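# Place three plates into matching gray tray pockets

## Task

Get all three plates into the gray tray, with each plate resting fully at the bottom of the pocket whose size fits it.

## Robot and tools

Robot: two Kinova Gen3 arms with seven joints each, named left_arm and right_arm. Each ends in a vacuum tool with a suction cup (rim 31 mm wide); behind the rim the tool body widens to roughly 5 cm sideways, starting about 3 cm back. Both bases sit on tilted plates carried by one metal frame behind them. A camera stand is also behind the arms. Occasionally a loose object gets nudged by something outside your control.

Frames: the scene frame has its origin at table-top height, halfway between the nominal bases, +x pointing out over the table, +z up, left_arm on the +y side (arm names do not match image sides). Calibrated base poses in the scene frame: left_arm at (+0.008, +0.194, +0.161) m, quat_wxyz (+0.994, -0.092, +0.065, -0.008), gravity-up in its frame (-0.127, -0.183, +0.975); right_arm at (+0.007, -0.399, +0.161) m, quat_wxyz (+0.994, +0.091, +0.065, +0.012), up (-0.127, +0.183, +0.975). Hand positions, orientations, velocities and wrist-camera poses are reported in each arm's own base frame; cam_high and the table use the scene frame. Reported cup positions may err by a few cm, more at long reach.

Joint order per arm (always): waist (joint_1), shoulder (joint_2), upper arm roll (joint_3), elbow (joint_4), forearm roll (joint_5), wrist pitch (joint_6), wrist roll (joint_7). Stated ranges in rad: waist, upper arm roll, forearm roll, wrist roll ±69.115; shoulder ±2.250; elbow ±2.580; wrist pitch ±2.100. True ends may differ by up to 0.014 rad.

A row is always 16 numbers: left_arm's 7 absolute joint target angles (rad), left suction, then right_arm's 7 angles, right suction. Suction lies in [-1, 1]: 1 is full vacuum (about 55 kPa under ambient), smaller values ask for that fraction, 0.05 or less is off. Suction persists; to leave a tool unchanged, repeat its previous value (0 counts as a command).

Tools:
- execute_actions(actions, cameras): actions is a list of actions; each action is a list of up to 15 rows, each row one 1/30 s control step. A short action repeats its final row to fill 15 steps. Each action lasts 0.5 s. An empty list just reports state. Targets beyond a range end by more than 0.014 rad, and farther out than the current angle, get the call refused; a target past the real end is clipped and reported as "joint sent to its limit".
- move(target, speed, blend, blocking, cameras): target is one 16-number row or a list of up to 15 rows (absolute joint angles, shared 10 s budget). speed: rad/s, 0.01 to 2, default 0.5, for the joint with farthest to go. blend: rad, corner rounding per target, default 0. blocking=false returns after about 0.5 s while motion continues; a new move replaces the running one. Paths take at least 0.5 s, avoid nothing, and joints trail them. Suction values of the first row are applied at the start; those of later rows on arrival with joints at rest. The result adds a move: line (done, off_target, moving, held, fault), possibly limits=held.
- wait(seconds 0 to 10, cameras): lets time pass holding commands; returns early if a running move ends.
- stop(cameras): brakes a running move; needs stopping distance.
- zoom_image(camera, region): camera is cam_high, cam_left_wrist or cam_right_wrist; region [x0, y0, x1, y1] in pixels of its latest image, top-left origin, at most 504 by 504. All cameras are 896x504.
- clear_fault(arm): left_arm or right_arm; clears a reported torque fault only.
- read_manual(section): licence texts only.
- finished_scene(scene): 1 or 2; ends the scene irreversibly; call it only once the plates stay seated with the robot off them.

Drive limits: joint target speed at most 1.39 rad/s (first four joints) and 1.22 (last three), acceleration 5.2 and 10 rad/s². Each step's target stays within 0.304 rad (first four) or 0.266 rad (last three) of the measured angle, and targets moving the cup point over 70 mm from where it is get scaled back. Big moves may need several actions; check Joint targets and resend what is unfinished.

Result lines: end_effector_position (m) and end_effector_quat_wxyz of the cup point, whose +z is the cup's facing direction; Joint positions, Joint velocities ("within noise" means still), Joint targets, Tool commands; suction_measured (near 0 if unsealed, settles up to 0.15 under the command on a tight seal) and part_present (1 at 0.50, back to 0 below 0.45); Joint torques (offset, scaled, noisy; positive toward larger angle); Flange force in the tool's own axes (dropped after row calls, restored by move or wait); Wrist depth: 7x7 grid of distances in mm (180 to 4000, "-" unknown); Scene clock. Warnings: "joint command not followed" (clearance check altered targets), "too close", MOTOR HOT, OVER-TEMPERATURE FAULT.

Picking: suction on, press the rim flat onto a smooth area with no edges or holes beneath it so it seals. Vacuum shortens the cup, so a held plate rides up to 13 mm nearer the tool. To release, lower the plate onto its support first, then switch suction off and lift at least 20 mm. A cup sealed on the table pins the tool until suction stops.

Avoid: arms hitting or pressing each other (ends the scene), dropping plates, releasing moving parts, slamming, pushing hard (the arms are stiff, so a few mm past contact presses strongly), and anything leaving the table. Torque faults occur at limits 104.5 N m (first four joints) or 51.3 N m (last three), or if a joint strays over 5 degrees from plan; the arm then halts until clear_fault. Holding loads, stretched poses or pushing on unreachable targets heat motors; at 75 °C the arm sags for 30 to 60 s. Time passes while you think. Smooth, low-effort motion is preferred.

Each tool is called as name(argument=value, ...), one argument or row to a line, values as JSON.

## Session

execute_actions(
  actions=[],
)

Scene clock: 0.00 s.
left_arm: end_effector_position=(+0.6831, -0.0061, +0.1245) suction_measured=0.00 part_present=0 end_effector_quat_wxyz=(+0.117, +0.189, +0.975, +0.014) | right_arm: end_effector_position=(+0.6590, -0.1353, +0.2645) suction_measured=0.00 part_present=0 end_effector_quat_wxyz=(+0.140, +0.305, +0.932, -0.133)
Joint positions: left_arm=[0.143 0.96 -0.407 1.099 0.458 0.926 2.457] | right_arm=[0.12 0.806 -0.216 0.951 0.529 1.25 2.359]
Joint velocities: within noise
Joint torques (N m): no reading
Flange force (N): no reading
Wrist depth (mm): cam_left_wrist=[355 346 338 330 323 317 311 / 351 342 335 327 321 314 307 / 346 339 331 323 316 310 304 / 343 335 328 320 314 306 301 / 337 332 325 317 310 304 297 / 334 328 321 314 307 301 296 / 331 325 319 312 304 298 291] | cam_right_wrist=[1307 1278 1240 1220 1197 423 414 / 1297 1260 1233 1209 429 420 410 / 1279 1247 1223 434 425 307 249 / 1272 1247 440 432 423 348 271 / 1259 1238 436 428 420 412 403 / 1249 441 433 425 418 408 399 / 1235 1206 431 422 414 405 395]
Joint targets: left_arm=[0.143 0.960 -0.407 1.099 0.458 0.926 2.457] | right_arm=[0.120 0.806 -0.216 0.951 0.529 1.250 2.359]
Tool commands: left_gripper/suction=+0.0 right_gripper/suction=+0.0

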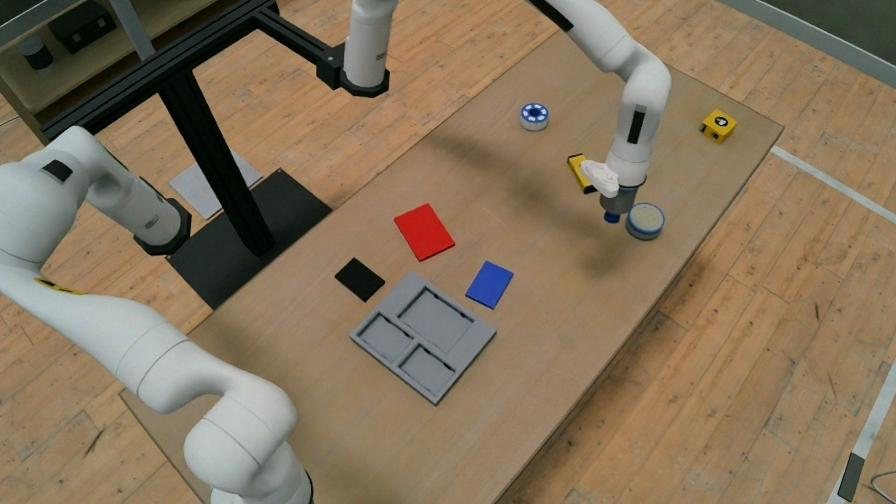

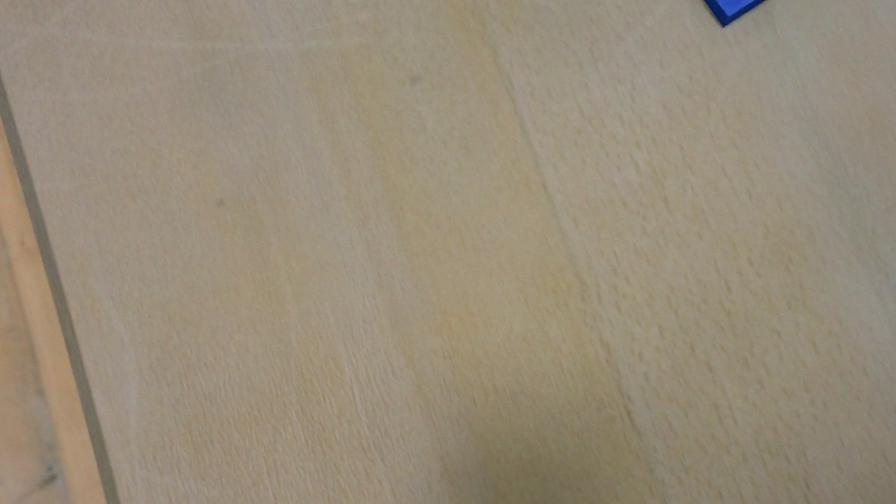

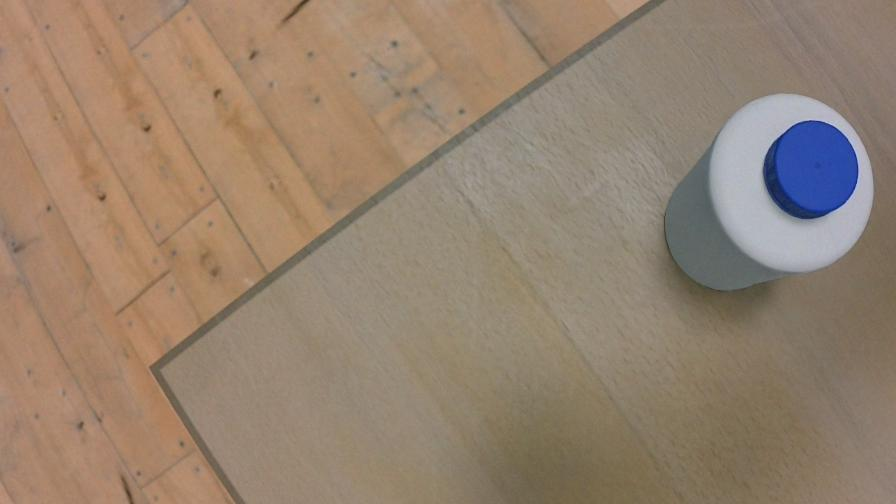

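move(
  target=[-0.4, 0.6, -0.407, 1.3, 0.458, 1.1, 2.457, 0, 0.12, 0.806, -0.216, 0.951, 0.529, 1.25, 2.359, 0],
  cameras=[],
)

move(
  target=[-0.4, 0.6, -0.407, 1.3, 0.458, 1.1, 2.457, 0, -0.808, 0.865, 0, 1.214, 0.245, 1.12, 2.196, 0],
)

Scene clock: 92.10 s.
left_arm: end_effector_position=(+0.5169, +0.2916, +0.2759) suction_measured=0.00 part_present=0 end_effector_quat_wxyz=(+0.139, -0.102, +0.985, -0.013) | right_arm: end_effector_position=(+0.6590, -0.1355, +0.2646) suction_measured=0.00 part_present=0 end_effector_quat_wxyz=(+0.140, +0.305, +0.932, -0.134)
Joint positions: left_arm=[-0.4 0.6 -0.407 1.3 0.458 1.1 2.457] | right_arm=[0.12 0.806 -0.216 0.951 0.529 1.25 2.359]
Joint velocities: within noise
Joint torques (N m): left_arm=[0.6 -18.58 -1.24 -6.84 -0.47 -0.25 -0.13] | right_arm=[-4.44 -20.16 -2.03 -5.27 0.18 0.09 0.32]
Flange force (N): left_arm=[1.9 -2.7 0.9] | right_arm=[-3.9 0.1 -1.1]
Wrist depth (mm): cam_left_wrist=[479 432 465 463 458 451 445 / 472 425 452 456 451 444 439 / 464 458 454 449 438 436 432 / 457 451 448 441 413 429 426 / 450 446 440 434 429 421 419 / 444 438 433 427 422 418 413 / 439 431 427 421 418 413 408] | cam_right_wrist=[1310 1273 1246 1216 1193 423 415 / 1303 1261 1230 1205 429 420 410 / 1293 1244 1225 434 426 308 249 / 1270 1245 440 432 422 348 271 / 1256 1239 437 429 420 412 403 / 1252 443 433 424 417 407 399 / 1245 1210 431 423 414 405 395]
Joint targets: left_arm=[-0.400 0.600 -0.407 1.300 0.458 1.100 2.457] | right_arm=[0.120 0.806 -0.216 0.951 0.529 1.250 2.359]
move: done
No camera images: "cameras" was empty.

Scene clock: 94.37 s.
left_arm: end_effector_position=(+0.5169, +0.2916, +0.2759) suction_measured=0.00 part_present=0 end_effector_quat_wxyz=(+0.139, -0.102, +0.985, -0.013) | right_arm: end_effector_position=(+0.4643, +0.3622, +0.1353) suction_measured=0.00 part_present=0 end_effector_quat_wxyz=(+0.065, +0.012, +0.994, -0.091)
Joint positions: left_arm=[-0.4 0.6 -0.407 1.3 0.458 1.1 2.457] | right_arm=[-0.808 0.865 0 1.214 0.245 1.12 2.196]
Joint velocities: within noise
Joint torques (N m): left_arm=[0.58 -18.51 -1.3 -6.81 -0.48 -0.24 -0.11] | right_arm=[-5.27 -18.11 -1.76 -4.94 -0.07 0.18 0.27]
Flange force (N): left_arm=[2.0 -2.7 0.8] | right_arm=[-3.7 1.5 -1.6]
Wrist depth (mm): cam_left_wrist=[478 433 468 464 458 452 445 / 472 425 453 456 449 444 438 / 464 457 453 448 438 437 434 / 458 451 446 441 413 429 425 / 450 445 440 434 429 422 421 / 446 437 432 427 423 418 414 / 438 434 427 420 417 412 409] | cam_right_wrist=[410 408 409 409 409 413 414 / 411 389 408 409 413 403 414 / 410 393 408 409 413 404 413 / 410 390 409 409 413 414 413 / 411 389 412 414 413 414 414 / 412 412 413 413 414 414 415 / 411 412 403 413 404 404 415]
Joint targets: left_arm=[-0.400 0.600 -0.407 1.300 0.458 1.100 2.457] | right_arm=[-0.808 0.865 0.000 1.214 0.245 1.120 2.196]
move: done

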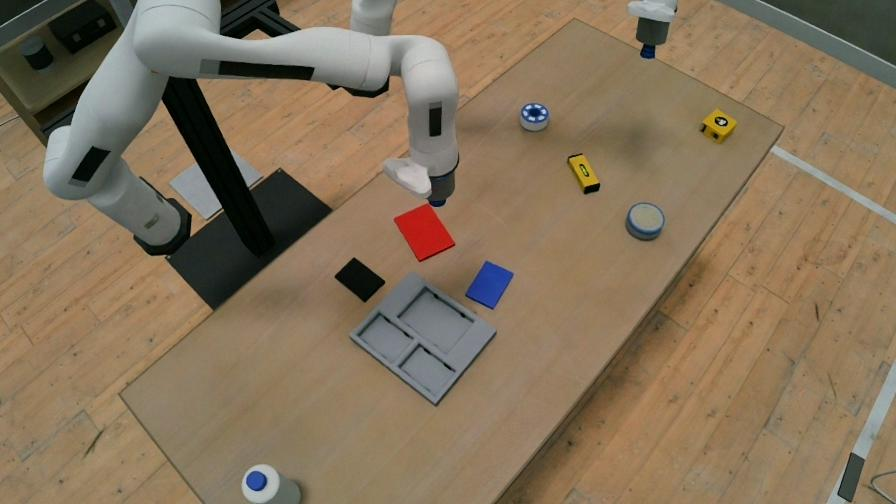

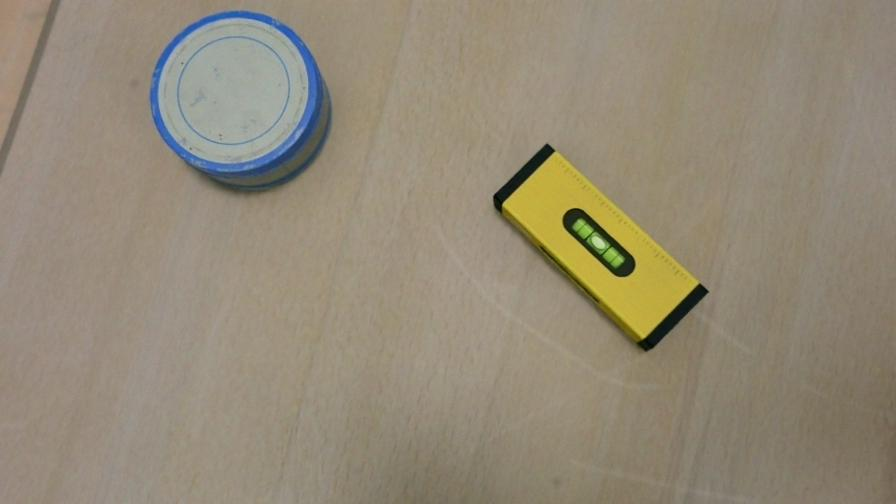

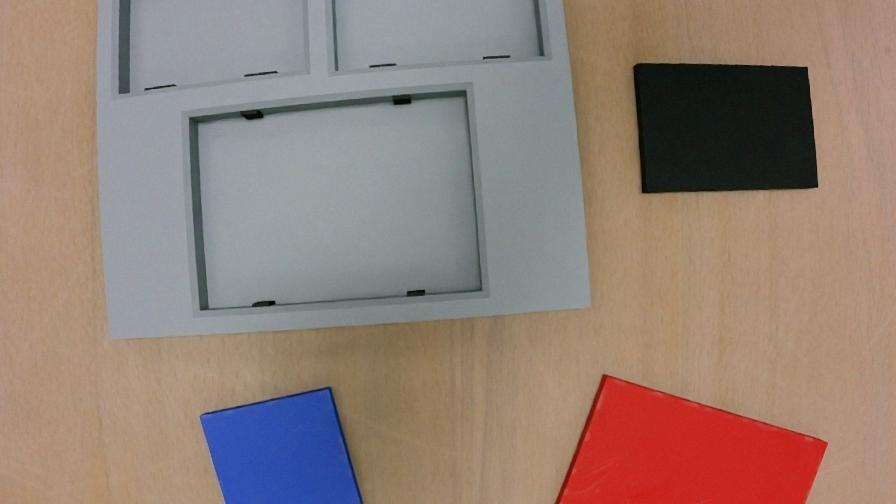

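zoom_image(
  camera="cam_right_wrist",
  region=[100, 0, 604, 340],
)

zoom_image(
  camera="cam_high",
  region=[320, 190, 540, 420],
)

Scaled by 1.000.

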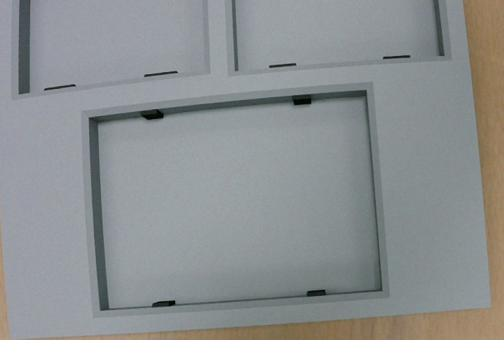

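Scaled by 2.191 from the camera's 896x504 image, which has a finer 1280x720 frame.

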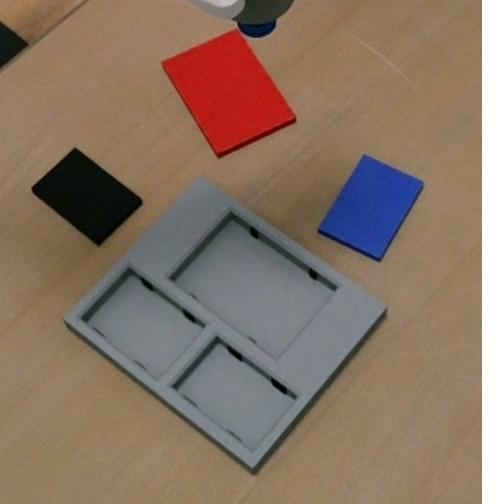

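move(
  target=[-0.4, 0.6, -0.407, 1.3, 0.458, 1.1, 2.457, 0, -0.5557, 0.6393, 0, 1.5595, 0.2767, 0.9491, 2.3992, 0],
  cameras=["cam_right_wrist"],
)

move(
  target=[-0.4, 0.6, -0.407, 1.3, 0.458, 1.1, 2.457, 0, -0.979, 1.0871, 0, 0.8224, 0.2156, 1.3202, 2.0757, 0],
)

Scene clock: 124.30 s.
left_arm: end_effector_position=(+0.5169, +0.2916, +0.2759) suction_measured=0.00 part_present=0 end_effector_quat_wxyz=(+0.139, -0.102, +0.985, -0.013) | right_arm: end_effector_position=(+0.4777, +0.1951, +0.1683) suction_measured=0.00 part_present=0 end_effector_quat_wxyz=(+0.065, +0.012, +0.994, -0.091)
Joint positions: left_arm=[-0.4 0.6 -0.407 1.3 0.458 1.1 2.457] | right_arm=[-0.556 0.639 0 1.559 0.277 0.949 2.399]
Joint velocities: within noise
Joint torques (N m): left_arm=[0.59 -18.53 -1.22 -6.82 -0.49 -0.21 -0.15] | right_arm=[-4.63 -15.31 -1.99 -4.38 -0.04 0.15 0.31]
Flange force (N): left_arm=[2.0 -2.8 0.9] | right_arm=[-3.2 -0.2 -1.5]
Wrist depth (mm): cam_left_wrist=[480 433 467 464 458 451 444 / 469 427 451 456 449 443 436 / 465 457 452 448 436 436 433 / 457 452 446 442 414 429 426 / 450 446 440 435 429 423 418 / 445 437 434 428 422 418 412 / 439 431 426 422 416 413 408] | cam_right_wrist=[411 411 412 412 412 412 413 / 411 411 411 411 413 413 414 / 410 411 412 413 413 413 414 / 411 412 413 412 413 414 415 / 411 403 410 410 411 413 414 / 412 409 409 410 410 414 415 / 412 389 409 410 390 404 405]
Joint targets: left_arm=[-0.400 0.600 -0.407 1.300 0.458 1.100 2.457] | right_arm=[-0.556 0.639 0.000 1.560 0.277 0.949 2.399]
move: done
Images, in order (width x height): cam_right_wrist 896x504.

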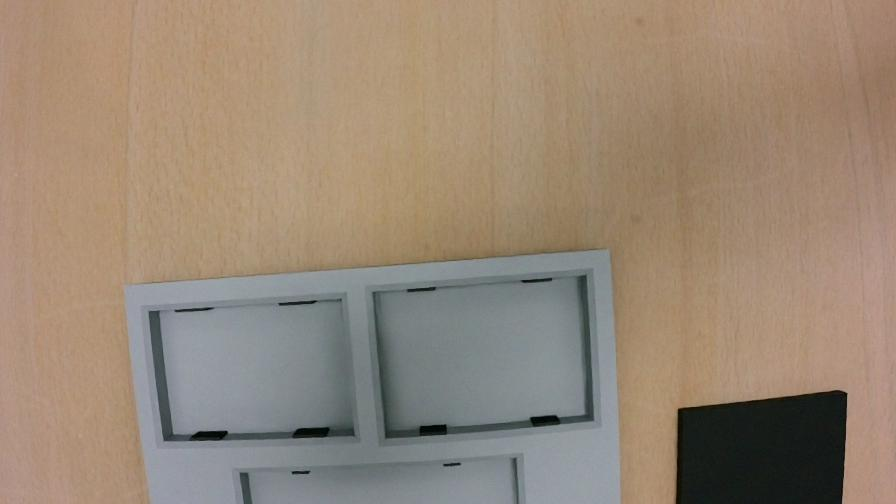

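Scene clock: 126.20 s.
left_arm: end_effector_position=(+0.5169, +0.2916, +0.2759) suction_measured=0.00 part_present=0 end_effector_quat_wxyz=(+0.139, -0.102, +0.985, -0.013) | right_arm: end_effector_position=(+0.4290, +0.4909, +0.1066) suction_measured=0.00 part_present=0 end_effector_quat_wxyz=(+0.065, +0.012, +0.994, -0.091)
Joint positions: left_arm=[-0.4 0.6 -0.407 1.3 0.458 1.1 2.457] | right_arm=[-0.979 1.087 0 0.822 0.216 1.32 2.076]
Joint velocities: within noise
Joint torques (N m): left_arm=[0.6 -18.5 -1.19 -6.81 -0.44 -0.22 -0.09] | right_arm=[-5.98 -20.5 -1.38 -5.43 -0.08 0.13 0.27]
Flange force (N): left_arm=[2.1 -2.7 0.8] | right_arm=[-4.6 3.3 -2.0]
Wrist depth (mm): cam_left_wrist=[482 433 468 461 457 451 445 / 471 425 452 456 449 444 438 / 464 457 453 447 437 437 432 / 458 452 447 440 413 429 425 / 452 445 439 436 428 424 419 / 444 438 434 429 422 418 414 / 438 432 426 421 416 411 409] | cam_right_wrist=[388 407 408 412 412 413 413 / 410 411 411 411 413 413 413 / 410 402 412 412 403 403 414 / 411 401 412 413 404 403 415 / 412 412 412 413 413 404 414 / 411 411 412 413 413 414 414 / 412 412 411 412 414 415 415]
Joint targets: left_arm=[-0.400 0.600 -0.407 1.300 0.458 1.100 2.457] | right_arm=[-0.979 1.087 0.000 0.822 0.216 1.320 2.076]
move: done

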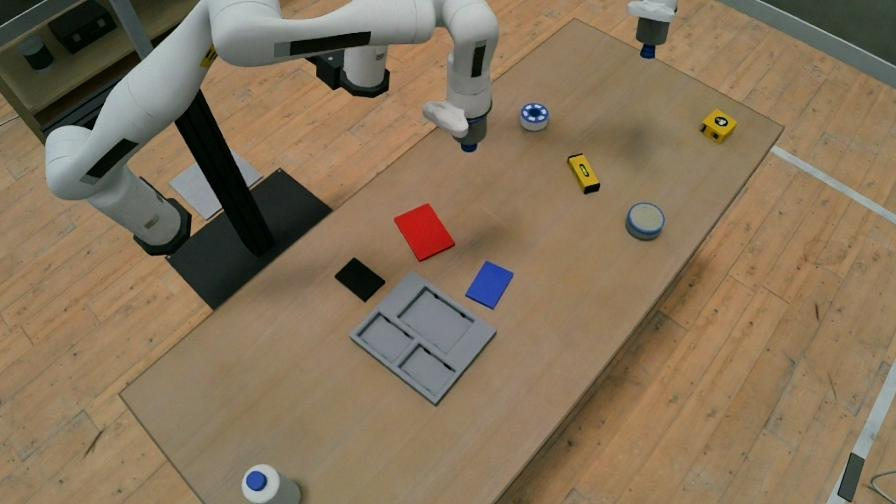

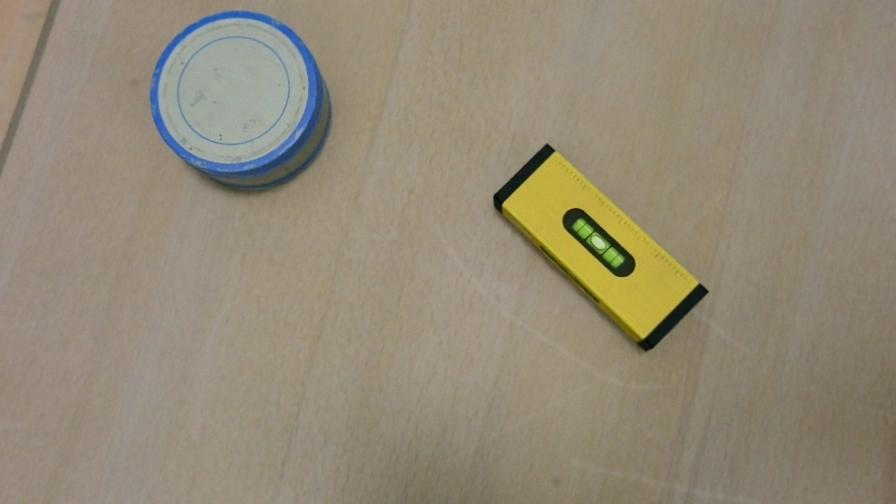

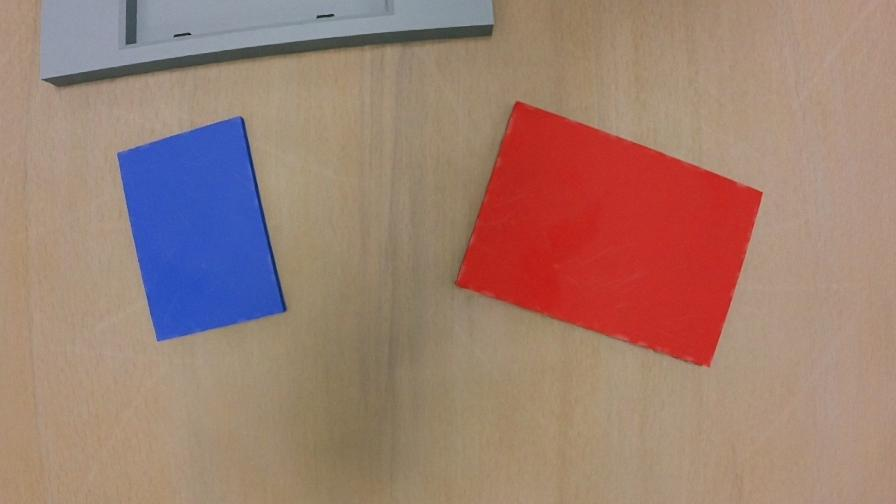

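move(
  target=[-0.4, 0.6, -0.407, 1.3, 0.458, 1.1, 2.457, 0, -0.9596, 1.1752, 0, 1.3955, 0.3394, 0.6778, 1.567, 0],
  cameras=["cam_right_wrist","cam_high"],
)

Scene clock: 155.20 s.
left_arm: end_effector_position=(+0.5169, +0.2916, +0.2759) suction_measured=0.00 part_present=0 end_effector_quat_wxyz=(+0.139, -0.102, +0.985, -0.013) | right_arm: end_effector_position=(+0.3758, +0.3925, -0.0870) suction_measured=0.00 part_present=0 end_effector_quat_wxyz=(+0.078, +0.167, +0.980, -0.080)
Joint positions: left_arm=[-0.4 0.6 -0.407 1.3 0.458 1.1 2.457] | right_arm=[-0.96 1.175 0 1.395 0.339 0.678 1.567]
Joint velocities: within noise
Joint torques (N m): left_arm=[0.68 -18.54 -1.26 -6.83 -0.48 -0.24 -0.13] | right_arm=[-5.46 -18.87 -1.78 -3.09 -0.12 0.2 0.29]
Flange force (N): left_arm=[2.0 -2.6 0.8] | right_arm=[-2.6 2.2 -0.3]
Wrist depth (mm): cam_left_wrist=[477 432 466 462 459 451 445 / 471 426 452 457 449 443 438 / 466 457 453 449 437 437 431 / 458 450 447 439 413 429 426 / 451 444 439 434 427 423 420 / 444 438 433 427 423 418 413 / 438 433 428 421 417 414 409] | cam_right_wrist=[211 211 212 213 213 213 213 / 191 212 212 212 213 213 213 / 189 212 212 213 213 213 213 / 212 212 212 213 213 213 214 / 212 212 202 203 203 203 214 / 212 212 202 203 203 203 214 / 212 212 203 203 203 204 214]
Joint targets: left_arm=[-0.400 0.600 -0.407 1.300 0.458 1.100 2.457] | right_arm=[-0.960 1.175 0.000 1.395 0.339 0.678 1.567]
move: done
Images, in order (width x height): cam_high 896x504, cam_right_wrist 896x504.

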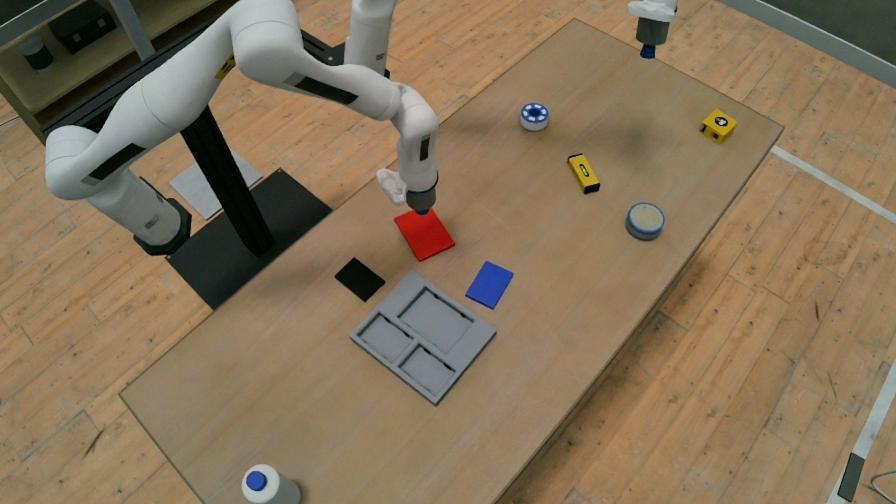

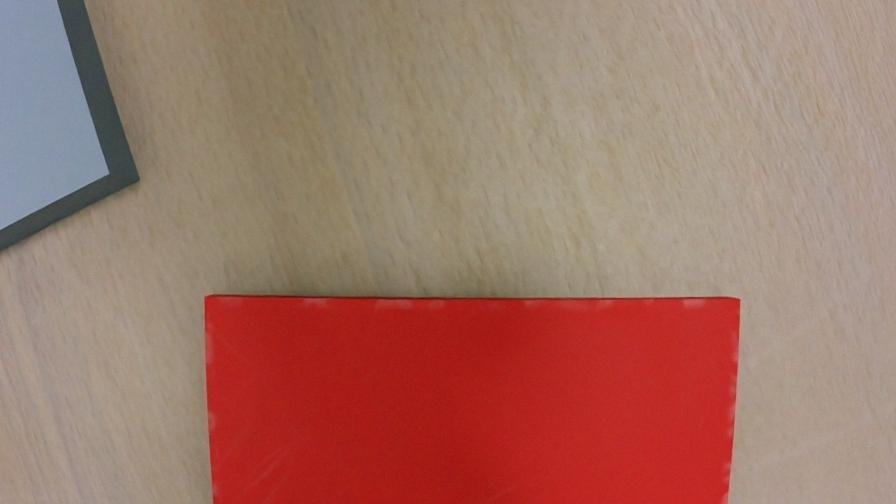

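move(
  target=[-0.4, 0.6, -0.407, 1.3, 0.458, 1.1, 2.457, 0, -0.9333, 1.3128, 0, 1.343, 0.3864, 0.5932, 1.5368, 0],
  cameras=["cam_right_wrist","cam_high"],
  speed=0.2,
)

zoom_image(
  camera="cam_high",
  region=[360, 170, 480, 270],
)

Scene clock: 171.17 s.
left_arm: end_effector_position=(+0.5169, +0.2916, +0.2759) suction_measured=0.00 part_present=0 end_effector_quat_wxyz=(+0.139, -0.102, +0.985, -0.013) | right_arm: end_effector_position=(+0.3847, +0.3798, -0.1553) suction_measured=0.00 part_present=0 end_effector_quat_wxyz=(+0.079, +0.167, +0.980, -0.080)
Joint positions: left_arm=[-0.4 0.6 -0.407 1.3 0.458 1.1 2.457] | right_arm=[-0.933 1.313 0 1.343 0.386 0.593 1.537]
Joint velocities: within noise
Joint torques (N m): left_arm=[0.64 -18.56 -1.26 -6.81 -0.45 -0.27 -0.11] | right_arm=[-5.54 -19.15 -1.72 -2.53 -0.09 0.17 0.29]
Flange force (N): left_arm=[1.8 -2.5 0.8] | right_arm=[-2.7 2.2 -0.3]
Wrist depth (mm): cam_left_wrist=[480 433 469 463 458 453 445 / 470 426 454 456 451 445 439 / 465 459 452 450 437 435 430 / 458 451 446 441 413 428 426 / 450 445 441 434 428 423 419 / 443 439 434 428 424 418 412 / 438 432 426 422 416 413 409] | cam_right_wrist=[- - - - - - - / - - - - - - - / - - - - - - - / - - - - - - - / - - - - - - - / - - - - - - - / - - - - - - -]
Joint targets: left_arm=[-0.400 0.600 -0.407 1.300 0.458 1.100 2.457] | right_arm=[-0.933 1.313 0.000 1.343 0.386 0.593 1.537]
move: done
Images, in order (width x height): cam_high 896x504, cam_right_wrist 896x504.

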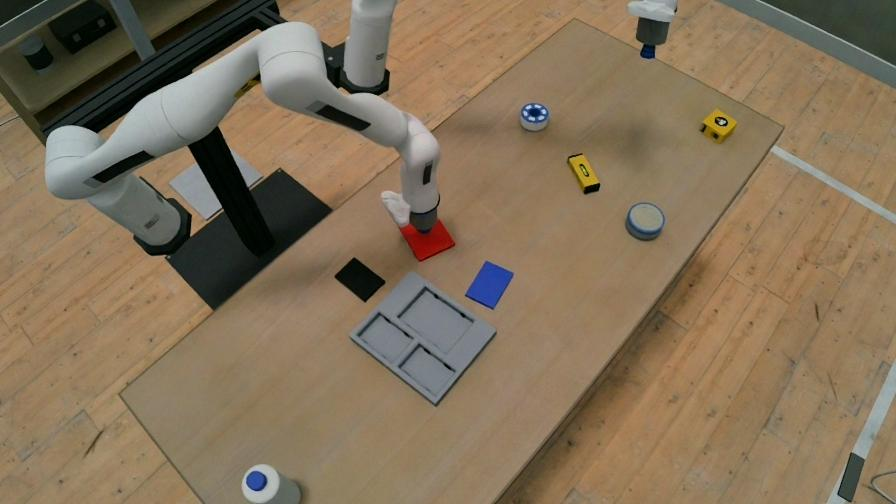

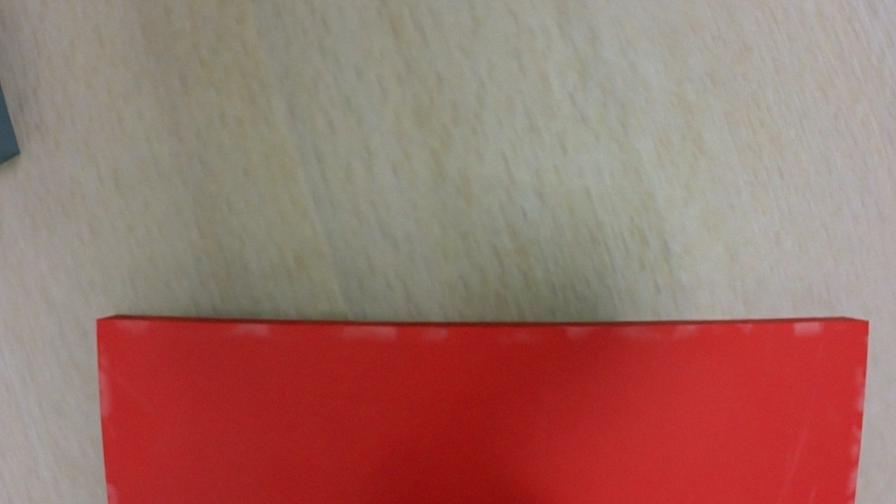

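Scaled by 4.200 from the camera's 896x504 image, which has a finer 1280x720 frame.

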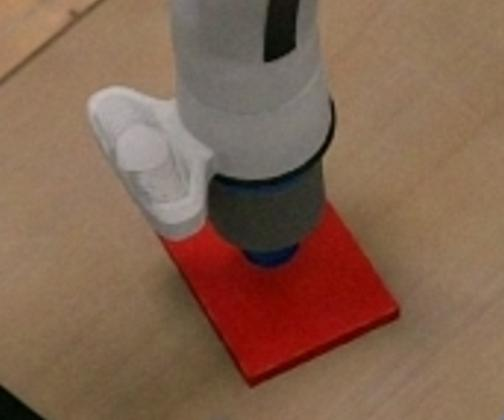

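move(
  target=[-0.4, 0.6, -0.407, 1.3, 0.458, 1.1, 2.457, 0, -0.936, 1.36, 0, 1.326, 0.4034, 0.5656, 1.5137, 1],
  cameras=["cam_right_wrist","cam_high"],
  speed=0.08,
)

wait(
  seconds=1,
  cameras=[],
)

Scene clock: 204.10 s.
left_arm: end_effector_position=(+0.5169, +0.2916, +0.2759) suction_measured=0.00 part_present=0 end_effector_quat_wxyz=(+0.139, -0.102, +0.985, -0.013) | right_arm: end_effector_position=(+0.3812, +0.3777, -0.1789) suction_measured=0.30 part_present=0 end_effector_quat_wxyz=(+0.079, +0.167, +0.980, -0.080)
Joint positions: left_arm=[-0.4 0.6 -0.407 1.3 0.458 1.1 2.457] | right_arm=[-0.936 1.36 0 1.326 0.403 0.566 1.514]
Joint velocities: within noise
Joint torques (N m): left_arm=[0.61 -18.52 -1.28 -6.75 -0.44 -0.25 -0.11] | right_arm=[-5.69 -20.03 -1.79 -2.52 -0.11 0.12 0.29]
Flange force (N): left_arm=[1.7 -2.6 0.7] | right_arm=[-2.8 2.7 1.3]
Wrist depth (mm): cam_left_wrist=[478 434 464 464 456 452 445 / 470 426 454 457 453 444 438 / 465 456 454 450 435 436 431 / 458 452 447 442 413 427 427 / 450 444 439 434 429 421 421 / 444 439 431 426 424 420 413 / 438 432 426 421 417 415 409] | cam_right_wrist=[- - - - - - - / - - - - - - - / - - - - - - - / - - - - - - - / - - - - - - - / - - - - - - - / - - - - - - -]
Joint targets: left_arm=[-0.400 0.600 -0.407 1.300 0.458 1.100 2.457] | right_arm=[-0.936 1.360 0.000 1.326 0.403 0.566 1.514]
move: done
Images, in order (width x height): cam_high 896x504, cam_right_wrist 896x504.

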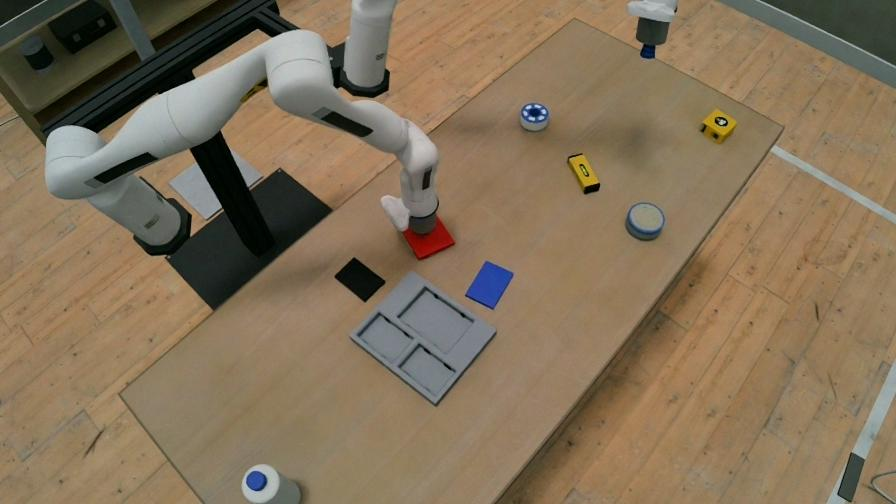

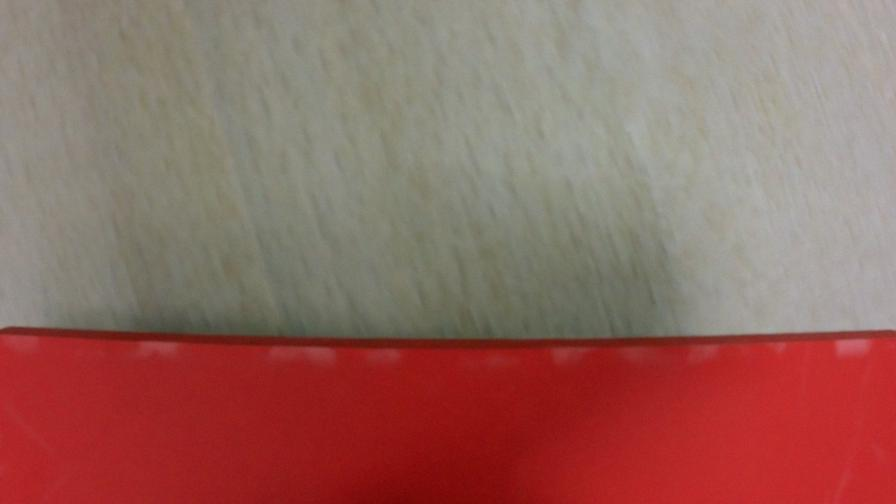

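Scene clock: 205.10 s.
left_arm: end_effector_position=(+0.5169, +0.2916, +0.2759) suction_measured=0.00 part_present=0 end_effector_quat_wxyz=(+0.139, -0.102, +0.985, -0.013) | right_arm: end_effector_position=(+0.3812, +0.3777, -0.1789) suction_measured=0.99 part_present=1 end_effector_quat_wxyz=(+0.078, +0.167, +0.980, -0.080)
Joint positions: left_arm=[-0.4 0.6 -0.407 1.3 0.458 1.1 2.457] | right_arm=[-0.936 1.36 0 1.326 0.403 0.566 1.514]
Joint velocities: within noise
Joint torques (N m): left_arm=[0.6 -18.55 -1.25 -6.8 -0.46 -0.23 -0.12] | right_arm=[-5.64 -20 -1.78 -2.54 -0.08 0.12 0.28]
Flange force (N): left_arm=[1.9 -2.7 0.8] | right_arm=[-2.7 2.6 1.2]
Wrist depth (mm): cam_left_wrist=[480 433 467 462 457 451 444 / 471 424 453 457 452 445 438 / 464 458 452 449 438 437 432 / 456 452 445 442 413 429 426 / 451 446 439 434 428 422 419 / 447 437 433 428 423 419 412 / 439 432 427 422 417 412 410] | cam_right_wrist=[- - - - - - - / - - - - - - - / - - - - - - - / - - - - - - - / - - - - - - - / - - - - - - - / - - - - - - -]
Joint targets: left_arm=[-0.400 0.600 -0.407 1.300 0.458 1.100 2.457] | right_arm=[-0.936 1.360 0.000 1.326 0.403 0.566 1.514]
Tool commands: left_gripper/suction=+0.0 right_gripper/suction=+1.0
wait: 1.00 s; at rest by 0.17 s
No camera images: "cameras" was empty.

move(
  target=[
    [-0.4, 0.6, -0.407, 1.3, 0.458, 1.1, 2.457, 0, -0.9786, 1.1373, 0, 1.4121, 0.327, 0.7017, 1.5626, 1],
    [-0.4, 0.6, -0.407, 1.3, 0.458, 1.1, 2.457, 0, -0.5898, 1.0614, 0, 1.3311, 0.3247, 0.7708, 2.366, 1],
  ],
  cameras=["cam_right_wrist","cam_high"],
  speed=[0.15, 0.3],
)

Scene clock: 254.97 s.
left_arm: end_effector_position=(+0.5169, +0.2916, +0.2759) suction_measured=0.00 part_present=0 end_effector_quat_wxyz=(+0.139, -0.102, +0.985, -0.013) | right_arm: end_effector_position=(+0.5324, +0.2525, -0.0097) suction_measured=0.98 part_present=1 end_effector_quat_wxyz=(+0.062, -0.025, +0.993, -0.093)
Joint positions: left_arm=[-0.4 0.6 -0.407 1.3 0.458 1.1 2.457] | right_arm=[-0.59 1.061 0 1.331 0.325 0.771 2.366]
Joint velocities: within noise
Joint torques (N m): left_arm=[0.61 -18.5 -1.24 -6.83 -0.43 -0.24 -0.09] | right_arm=[-5.84 -19.73 -1.93 -3.73 -0.06 0.12 0.31]
Flange force (N): left_arm=[2.1 -2.7 0.8] | right_arm=[-3.9 0.2 0.6]
Wrist depth (mm): cam_left_wrist=[478 432 465 464 457 450 444 / 472 425 452 457 451 445 438 / 464 458 451 449 437 437 430 / 457 450 447 442 413 430 425 / 450 444 439 434 429 423 421 / 445 439 434 429 424 417 413 / 441 432 426 422 416 412 408] | cam_right_wrist=[228 238 239 239 239 239 226 / 228 239 239 239 239 240 226 / 238 239 239 239 239 240 226 / 219 220 221 221 221 222 220 / 219 221 239 239 240 220 220 / - - 239 239 240 - - / - - - - - - -]
Joint targets: left_arm=[-0.400 0.600 -0.407 1.300 0.458 1.100 2.457] | right_arm=[-0.590 1.061 0.000 1.331 0.325 0.771 2.366]
move: done
Images, in order (width x height): cam_high 896x504, cam_right_wrist 896x504.

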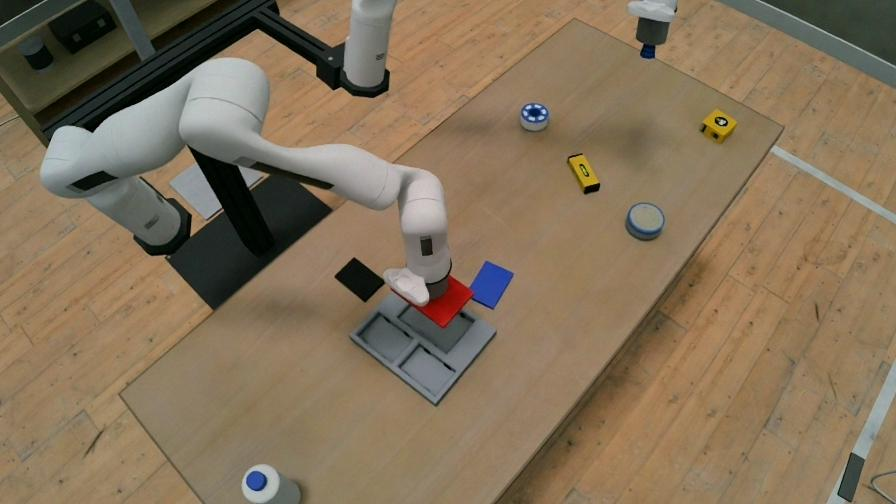

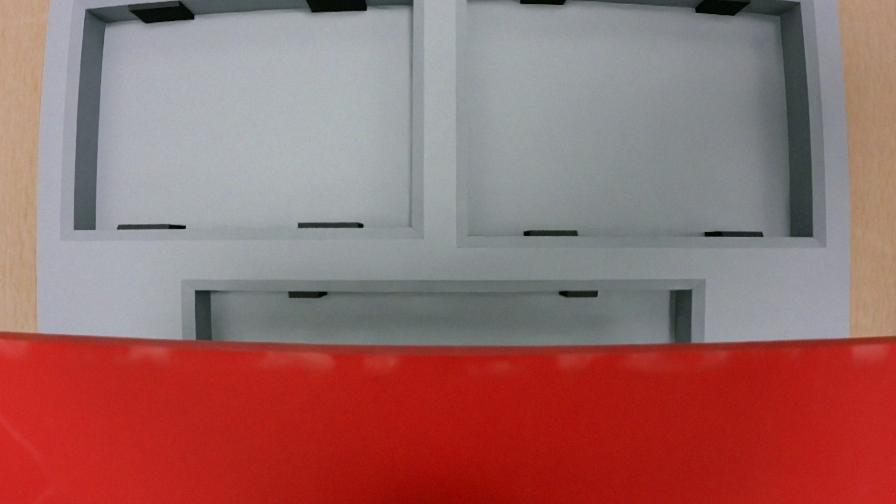

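move(
  target=[-0.4, 0.6, -0.407, 1.3, 0.458, 1.1, 2.457, 0, -0.5503, 1.2518, 0, 1.2611, 0.3757, 0.6495, 2.3393, 1],
  cameras=["cam_right_wrist","cam_high"],
  speed=0.12,
)

zoom_image(
  camera="cam_high",
  region=[340, 240, 520, 410],
)

Scene clock: 292.93 s.
left_arm: end_effector_position=(+0.5169, +0.2916, +0.2759) suction_measured=0.00 part_present=0 end_effector_quat_wxyz=(+0.139, -0.102, +0.985, -0.013) | right_arm: end_effector_position=(+0.5464, +0.2341, -0.1069) suction_measured=0.98 part_present=1 end_effector_quat_wxyz=(+0.062, -0.025, +0.993, -0.093)
Joint positions: left_arm=[-0.4 0.6 -0.407 1.3 0.458 1.1 2.457] | right_arm=[-0.55 1.252 0 1.261 0.376 0.65 2.339]
Joint velocities: within noise
Joint torques (N m): left_arm=[0.61 -18.52 -1.22 -6.7 -0.48 -0.23 -0.11] | right_arm=[-5.98 -20.42 -1.82 -3.05 -0.07 0.13 0.28]
Flange force (N): left_arm=[1.5 -2.5 0.7] | right_arm=[-3.9 0.1 1.3]
Wrist depth (mm): cam_left_wrist=[480 434 467 463 459 449 446 / 471 426 453 456 451 443 439 / 464 457 451 449 438 438 432 / 457 452 446 439 413 428 424 / 450 445 439 435 426 423 420 / 444 436 433 428 422 417 413 / 437 432 426 421 417 413 408] | cam_right_wrist=[- - - - - - - / - - - - - - - / - - - - - - - / - - - - - - - / - - - - - - - / - - - - - - - / - - - - - - -]
Joint targets: left_arm=[-0.400 0.600 -0.407 1.300 0.458 1.100 2.457] | right_arm=[-0.550 1.252 0.000 1.261 0.376 0.650 2.339]
move: done
Images, in order (width x height): cam_high 896x504, cam_right_wrist 896x504.

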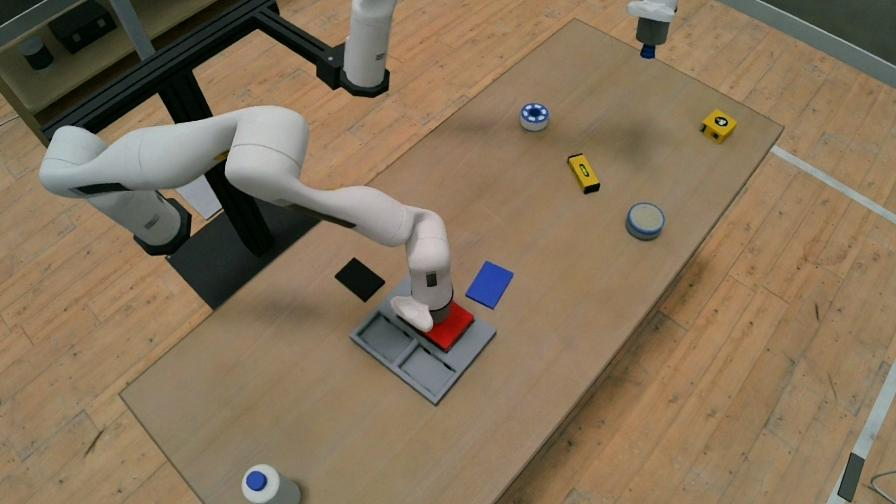

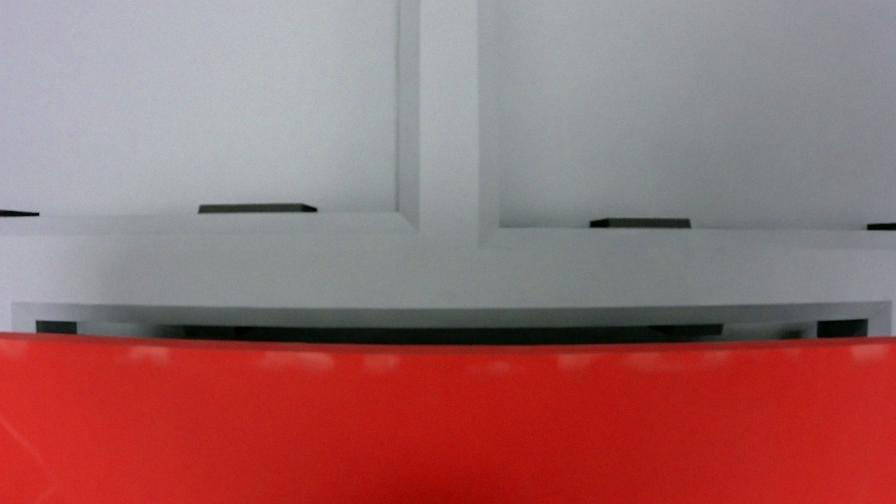

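Scaled by 2.800 from the camera's 896x504 image, which has a finer 1280x720 frame.

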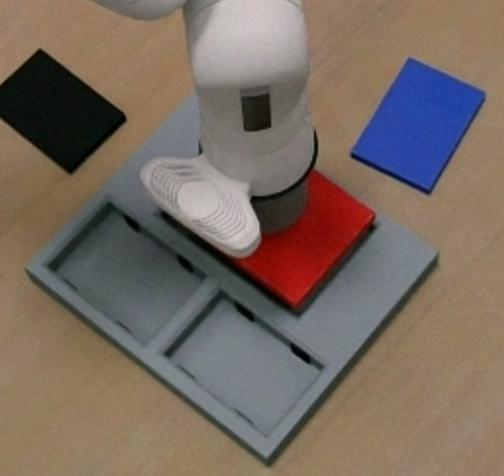

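zoom_image(
  camera="cam_right_wrist",
  region=[0, 290, 120, 350],
)

zoom_image(
  camera="cam_right_wrist",
  region=[776, 290, 896, 350],
)

Scaled by 4.200 from the camera's 896x504 image, which has a finer 1280x720 frame.

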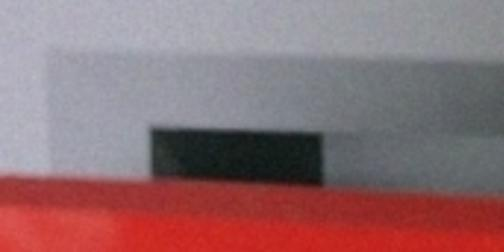

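Scaled by 4.200 from the camera's 896x504 image, which has a finer 1280x720 frame.

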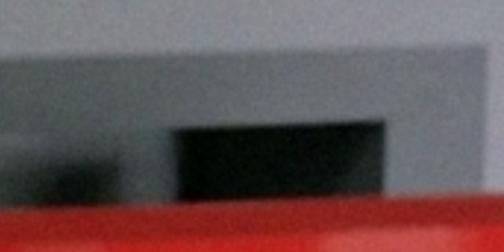

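move(
  target=[-0.4, 0.6, -0.407, 1.3, 0.458, 1.1, 2.457, 0, -0.5451, 1.284, 0, 1.2429, 0.3833, 0.6352, 2.342, 1],
  cameras=["cam_right_wrist","cam_high"],
  speed=0.05,
)

zoom_image(
  camera="cam_high",
  region=[370, 270, 510, 390],
)

Scene clock: 319.37 s.
left_arm: end_effector_position=(+0.5169, +0.2916, +0.2759) suction_measured=0.00 part_present=0 end_effector_quat_wxyz=(+0.139, -0.102, +0.985, -0.013) | right_arm: end_effector_position=(+0.5484, +0.2317, -0.1224) suction_measured=0.98 part_present=1 end_effector_quat_wxyz=(+0.062, -0.029, +0.993, -0.093)
Joint positions: left_arm=[-0.4 0.6 -0.407 1.3 0.458 1.1 2.457] | right_arm=[-0.545 1.284 0 1.243 0.383 0.635 2.342]
Joint velocities: within noise
Joint torques (N m): left_arm=[0.61 -18.62 -1.3 -6.77 -0.45 -0.24 -0.11] | right_arm=[-7.12 -18.6 -2.86 -3.06 -0.28 -0.39 0.32]
Flange force (N): left_arm=[1.6 -2.5 0.9] | right_arm=[-3.3 -3.1 -2.5]
Wrist depth (mm): cam_left_wrist=[479 433 467 464 459 451 446 / 474 426 453 456 451 445 438 / 464 455 453 448 438 436 430 / 457 450 446 442 413 430 425 / 449 447 440 435 429 423 419 / 443 439 431 429 422 418 414 / 437 432 428 421 418 412 409] | cam_right_wrist=[- - - - - - - / - - - - - - - / - - - - - - - / - - - - - - - / - - - - - - - / - - - - - - - / - - - - - - -]
Joint targets: left_arm=[-0.400 0.600 -0.407 1.300 0.458 1.100 2.457] | right_arm=[-0.545 1.284 0.000 1.243 0.383 0.635 2.342]
move: done
Images, in order (width x height): cam_high 896x504, cam_right_wrist 896x504.

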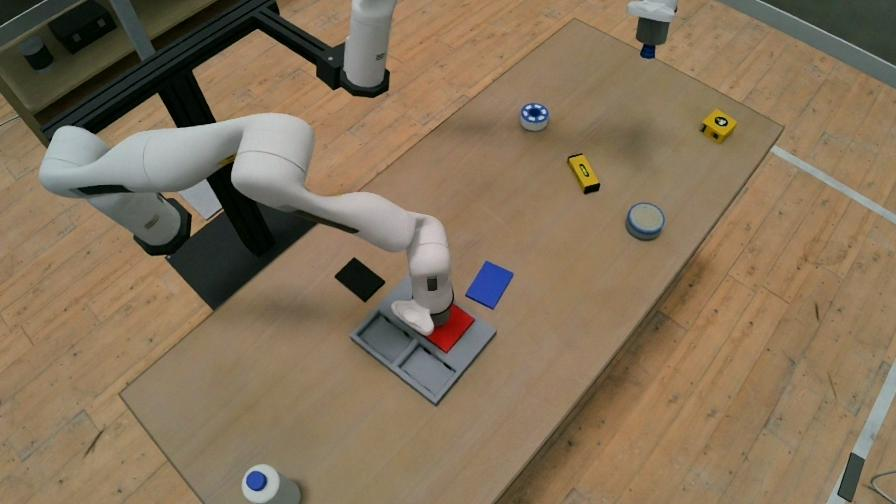

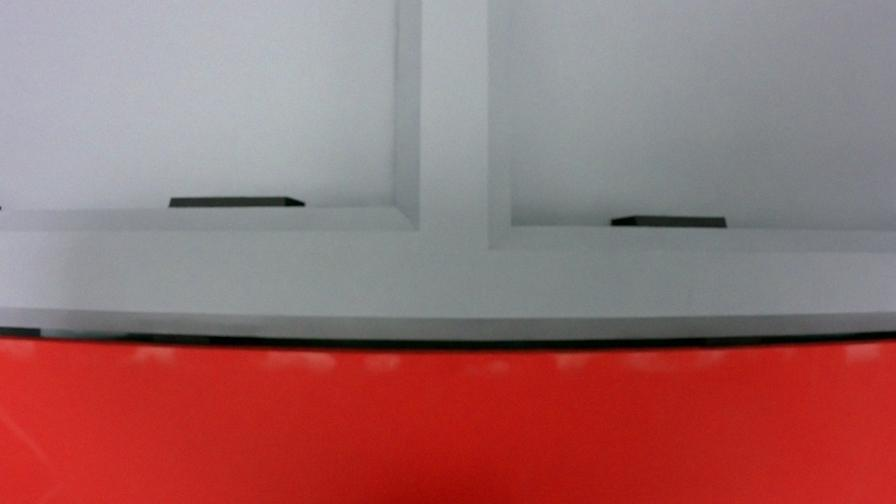

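Scaled by 3.600 from the camera's 896x504 image, which has a finer 1280x720 frame.

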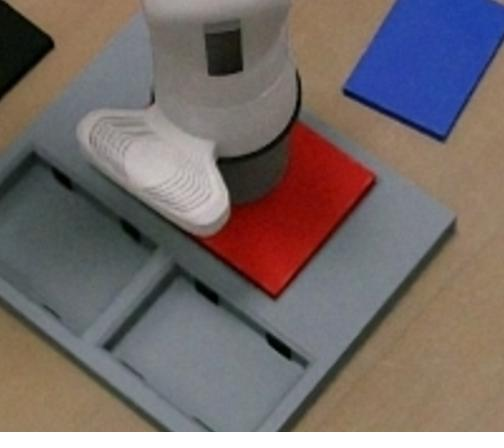

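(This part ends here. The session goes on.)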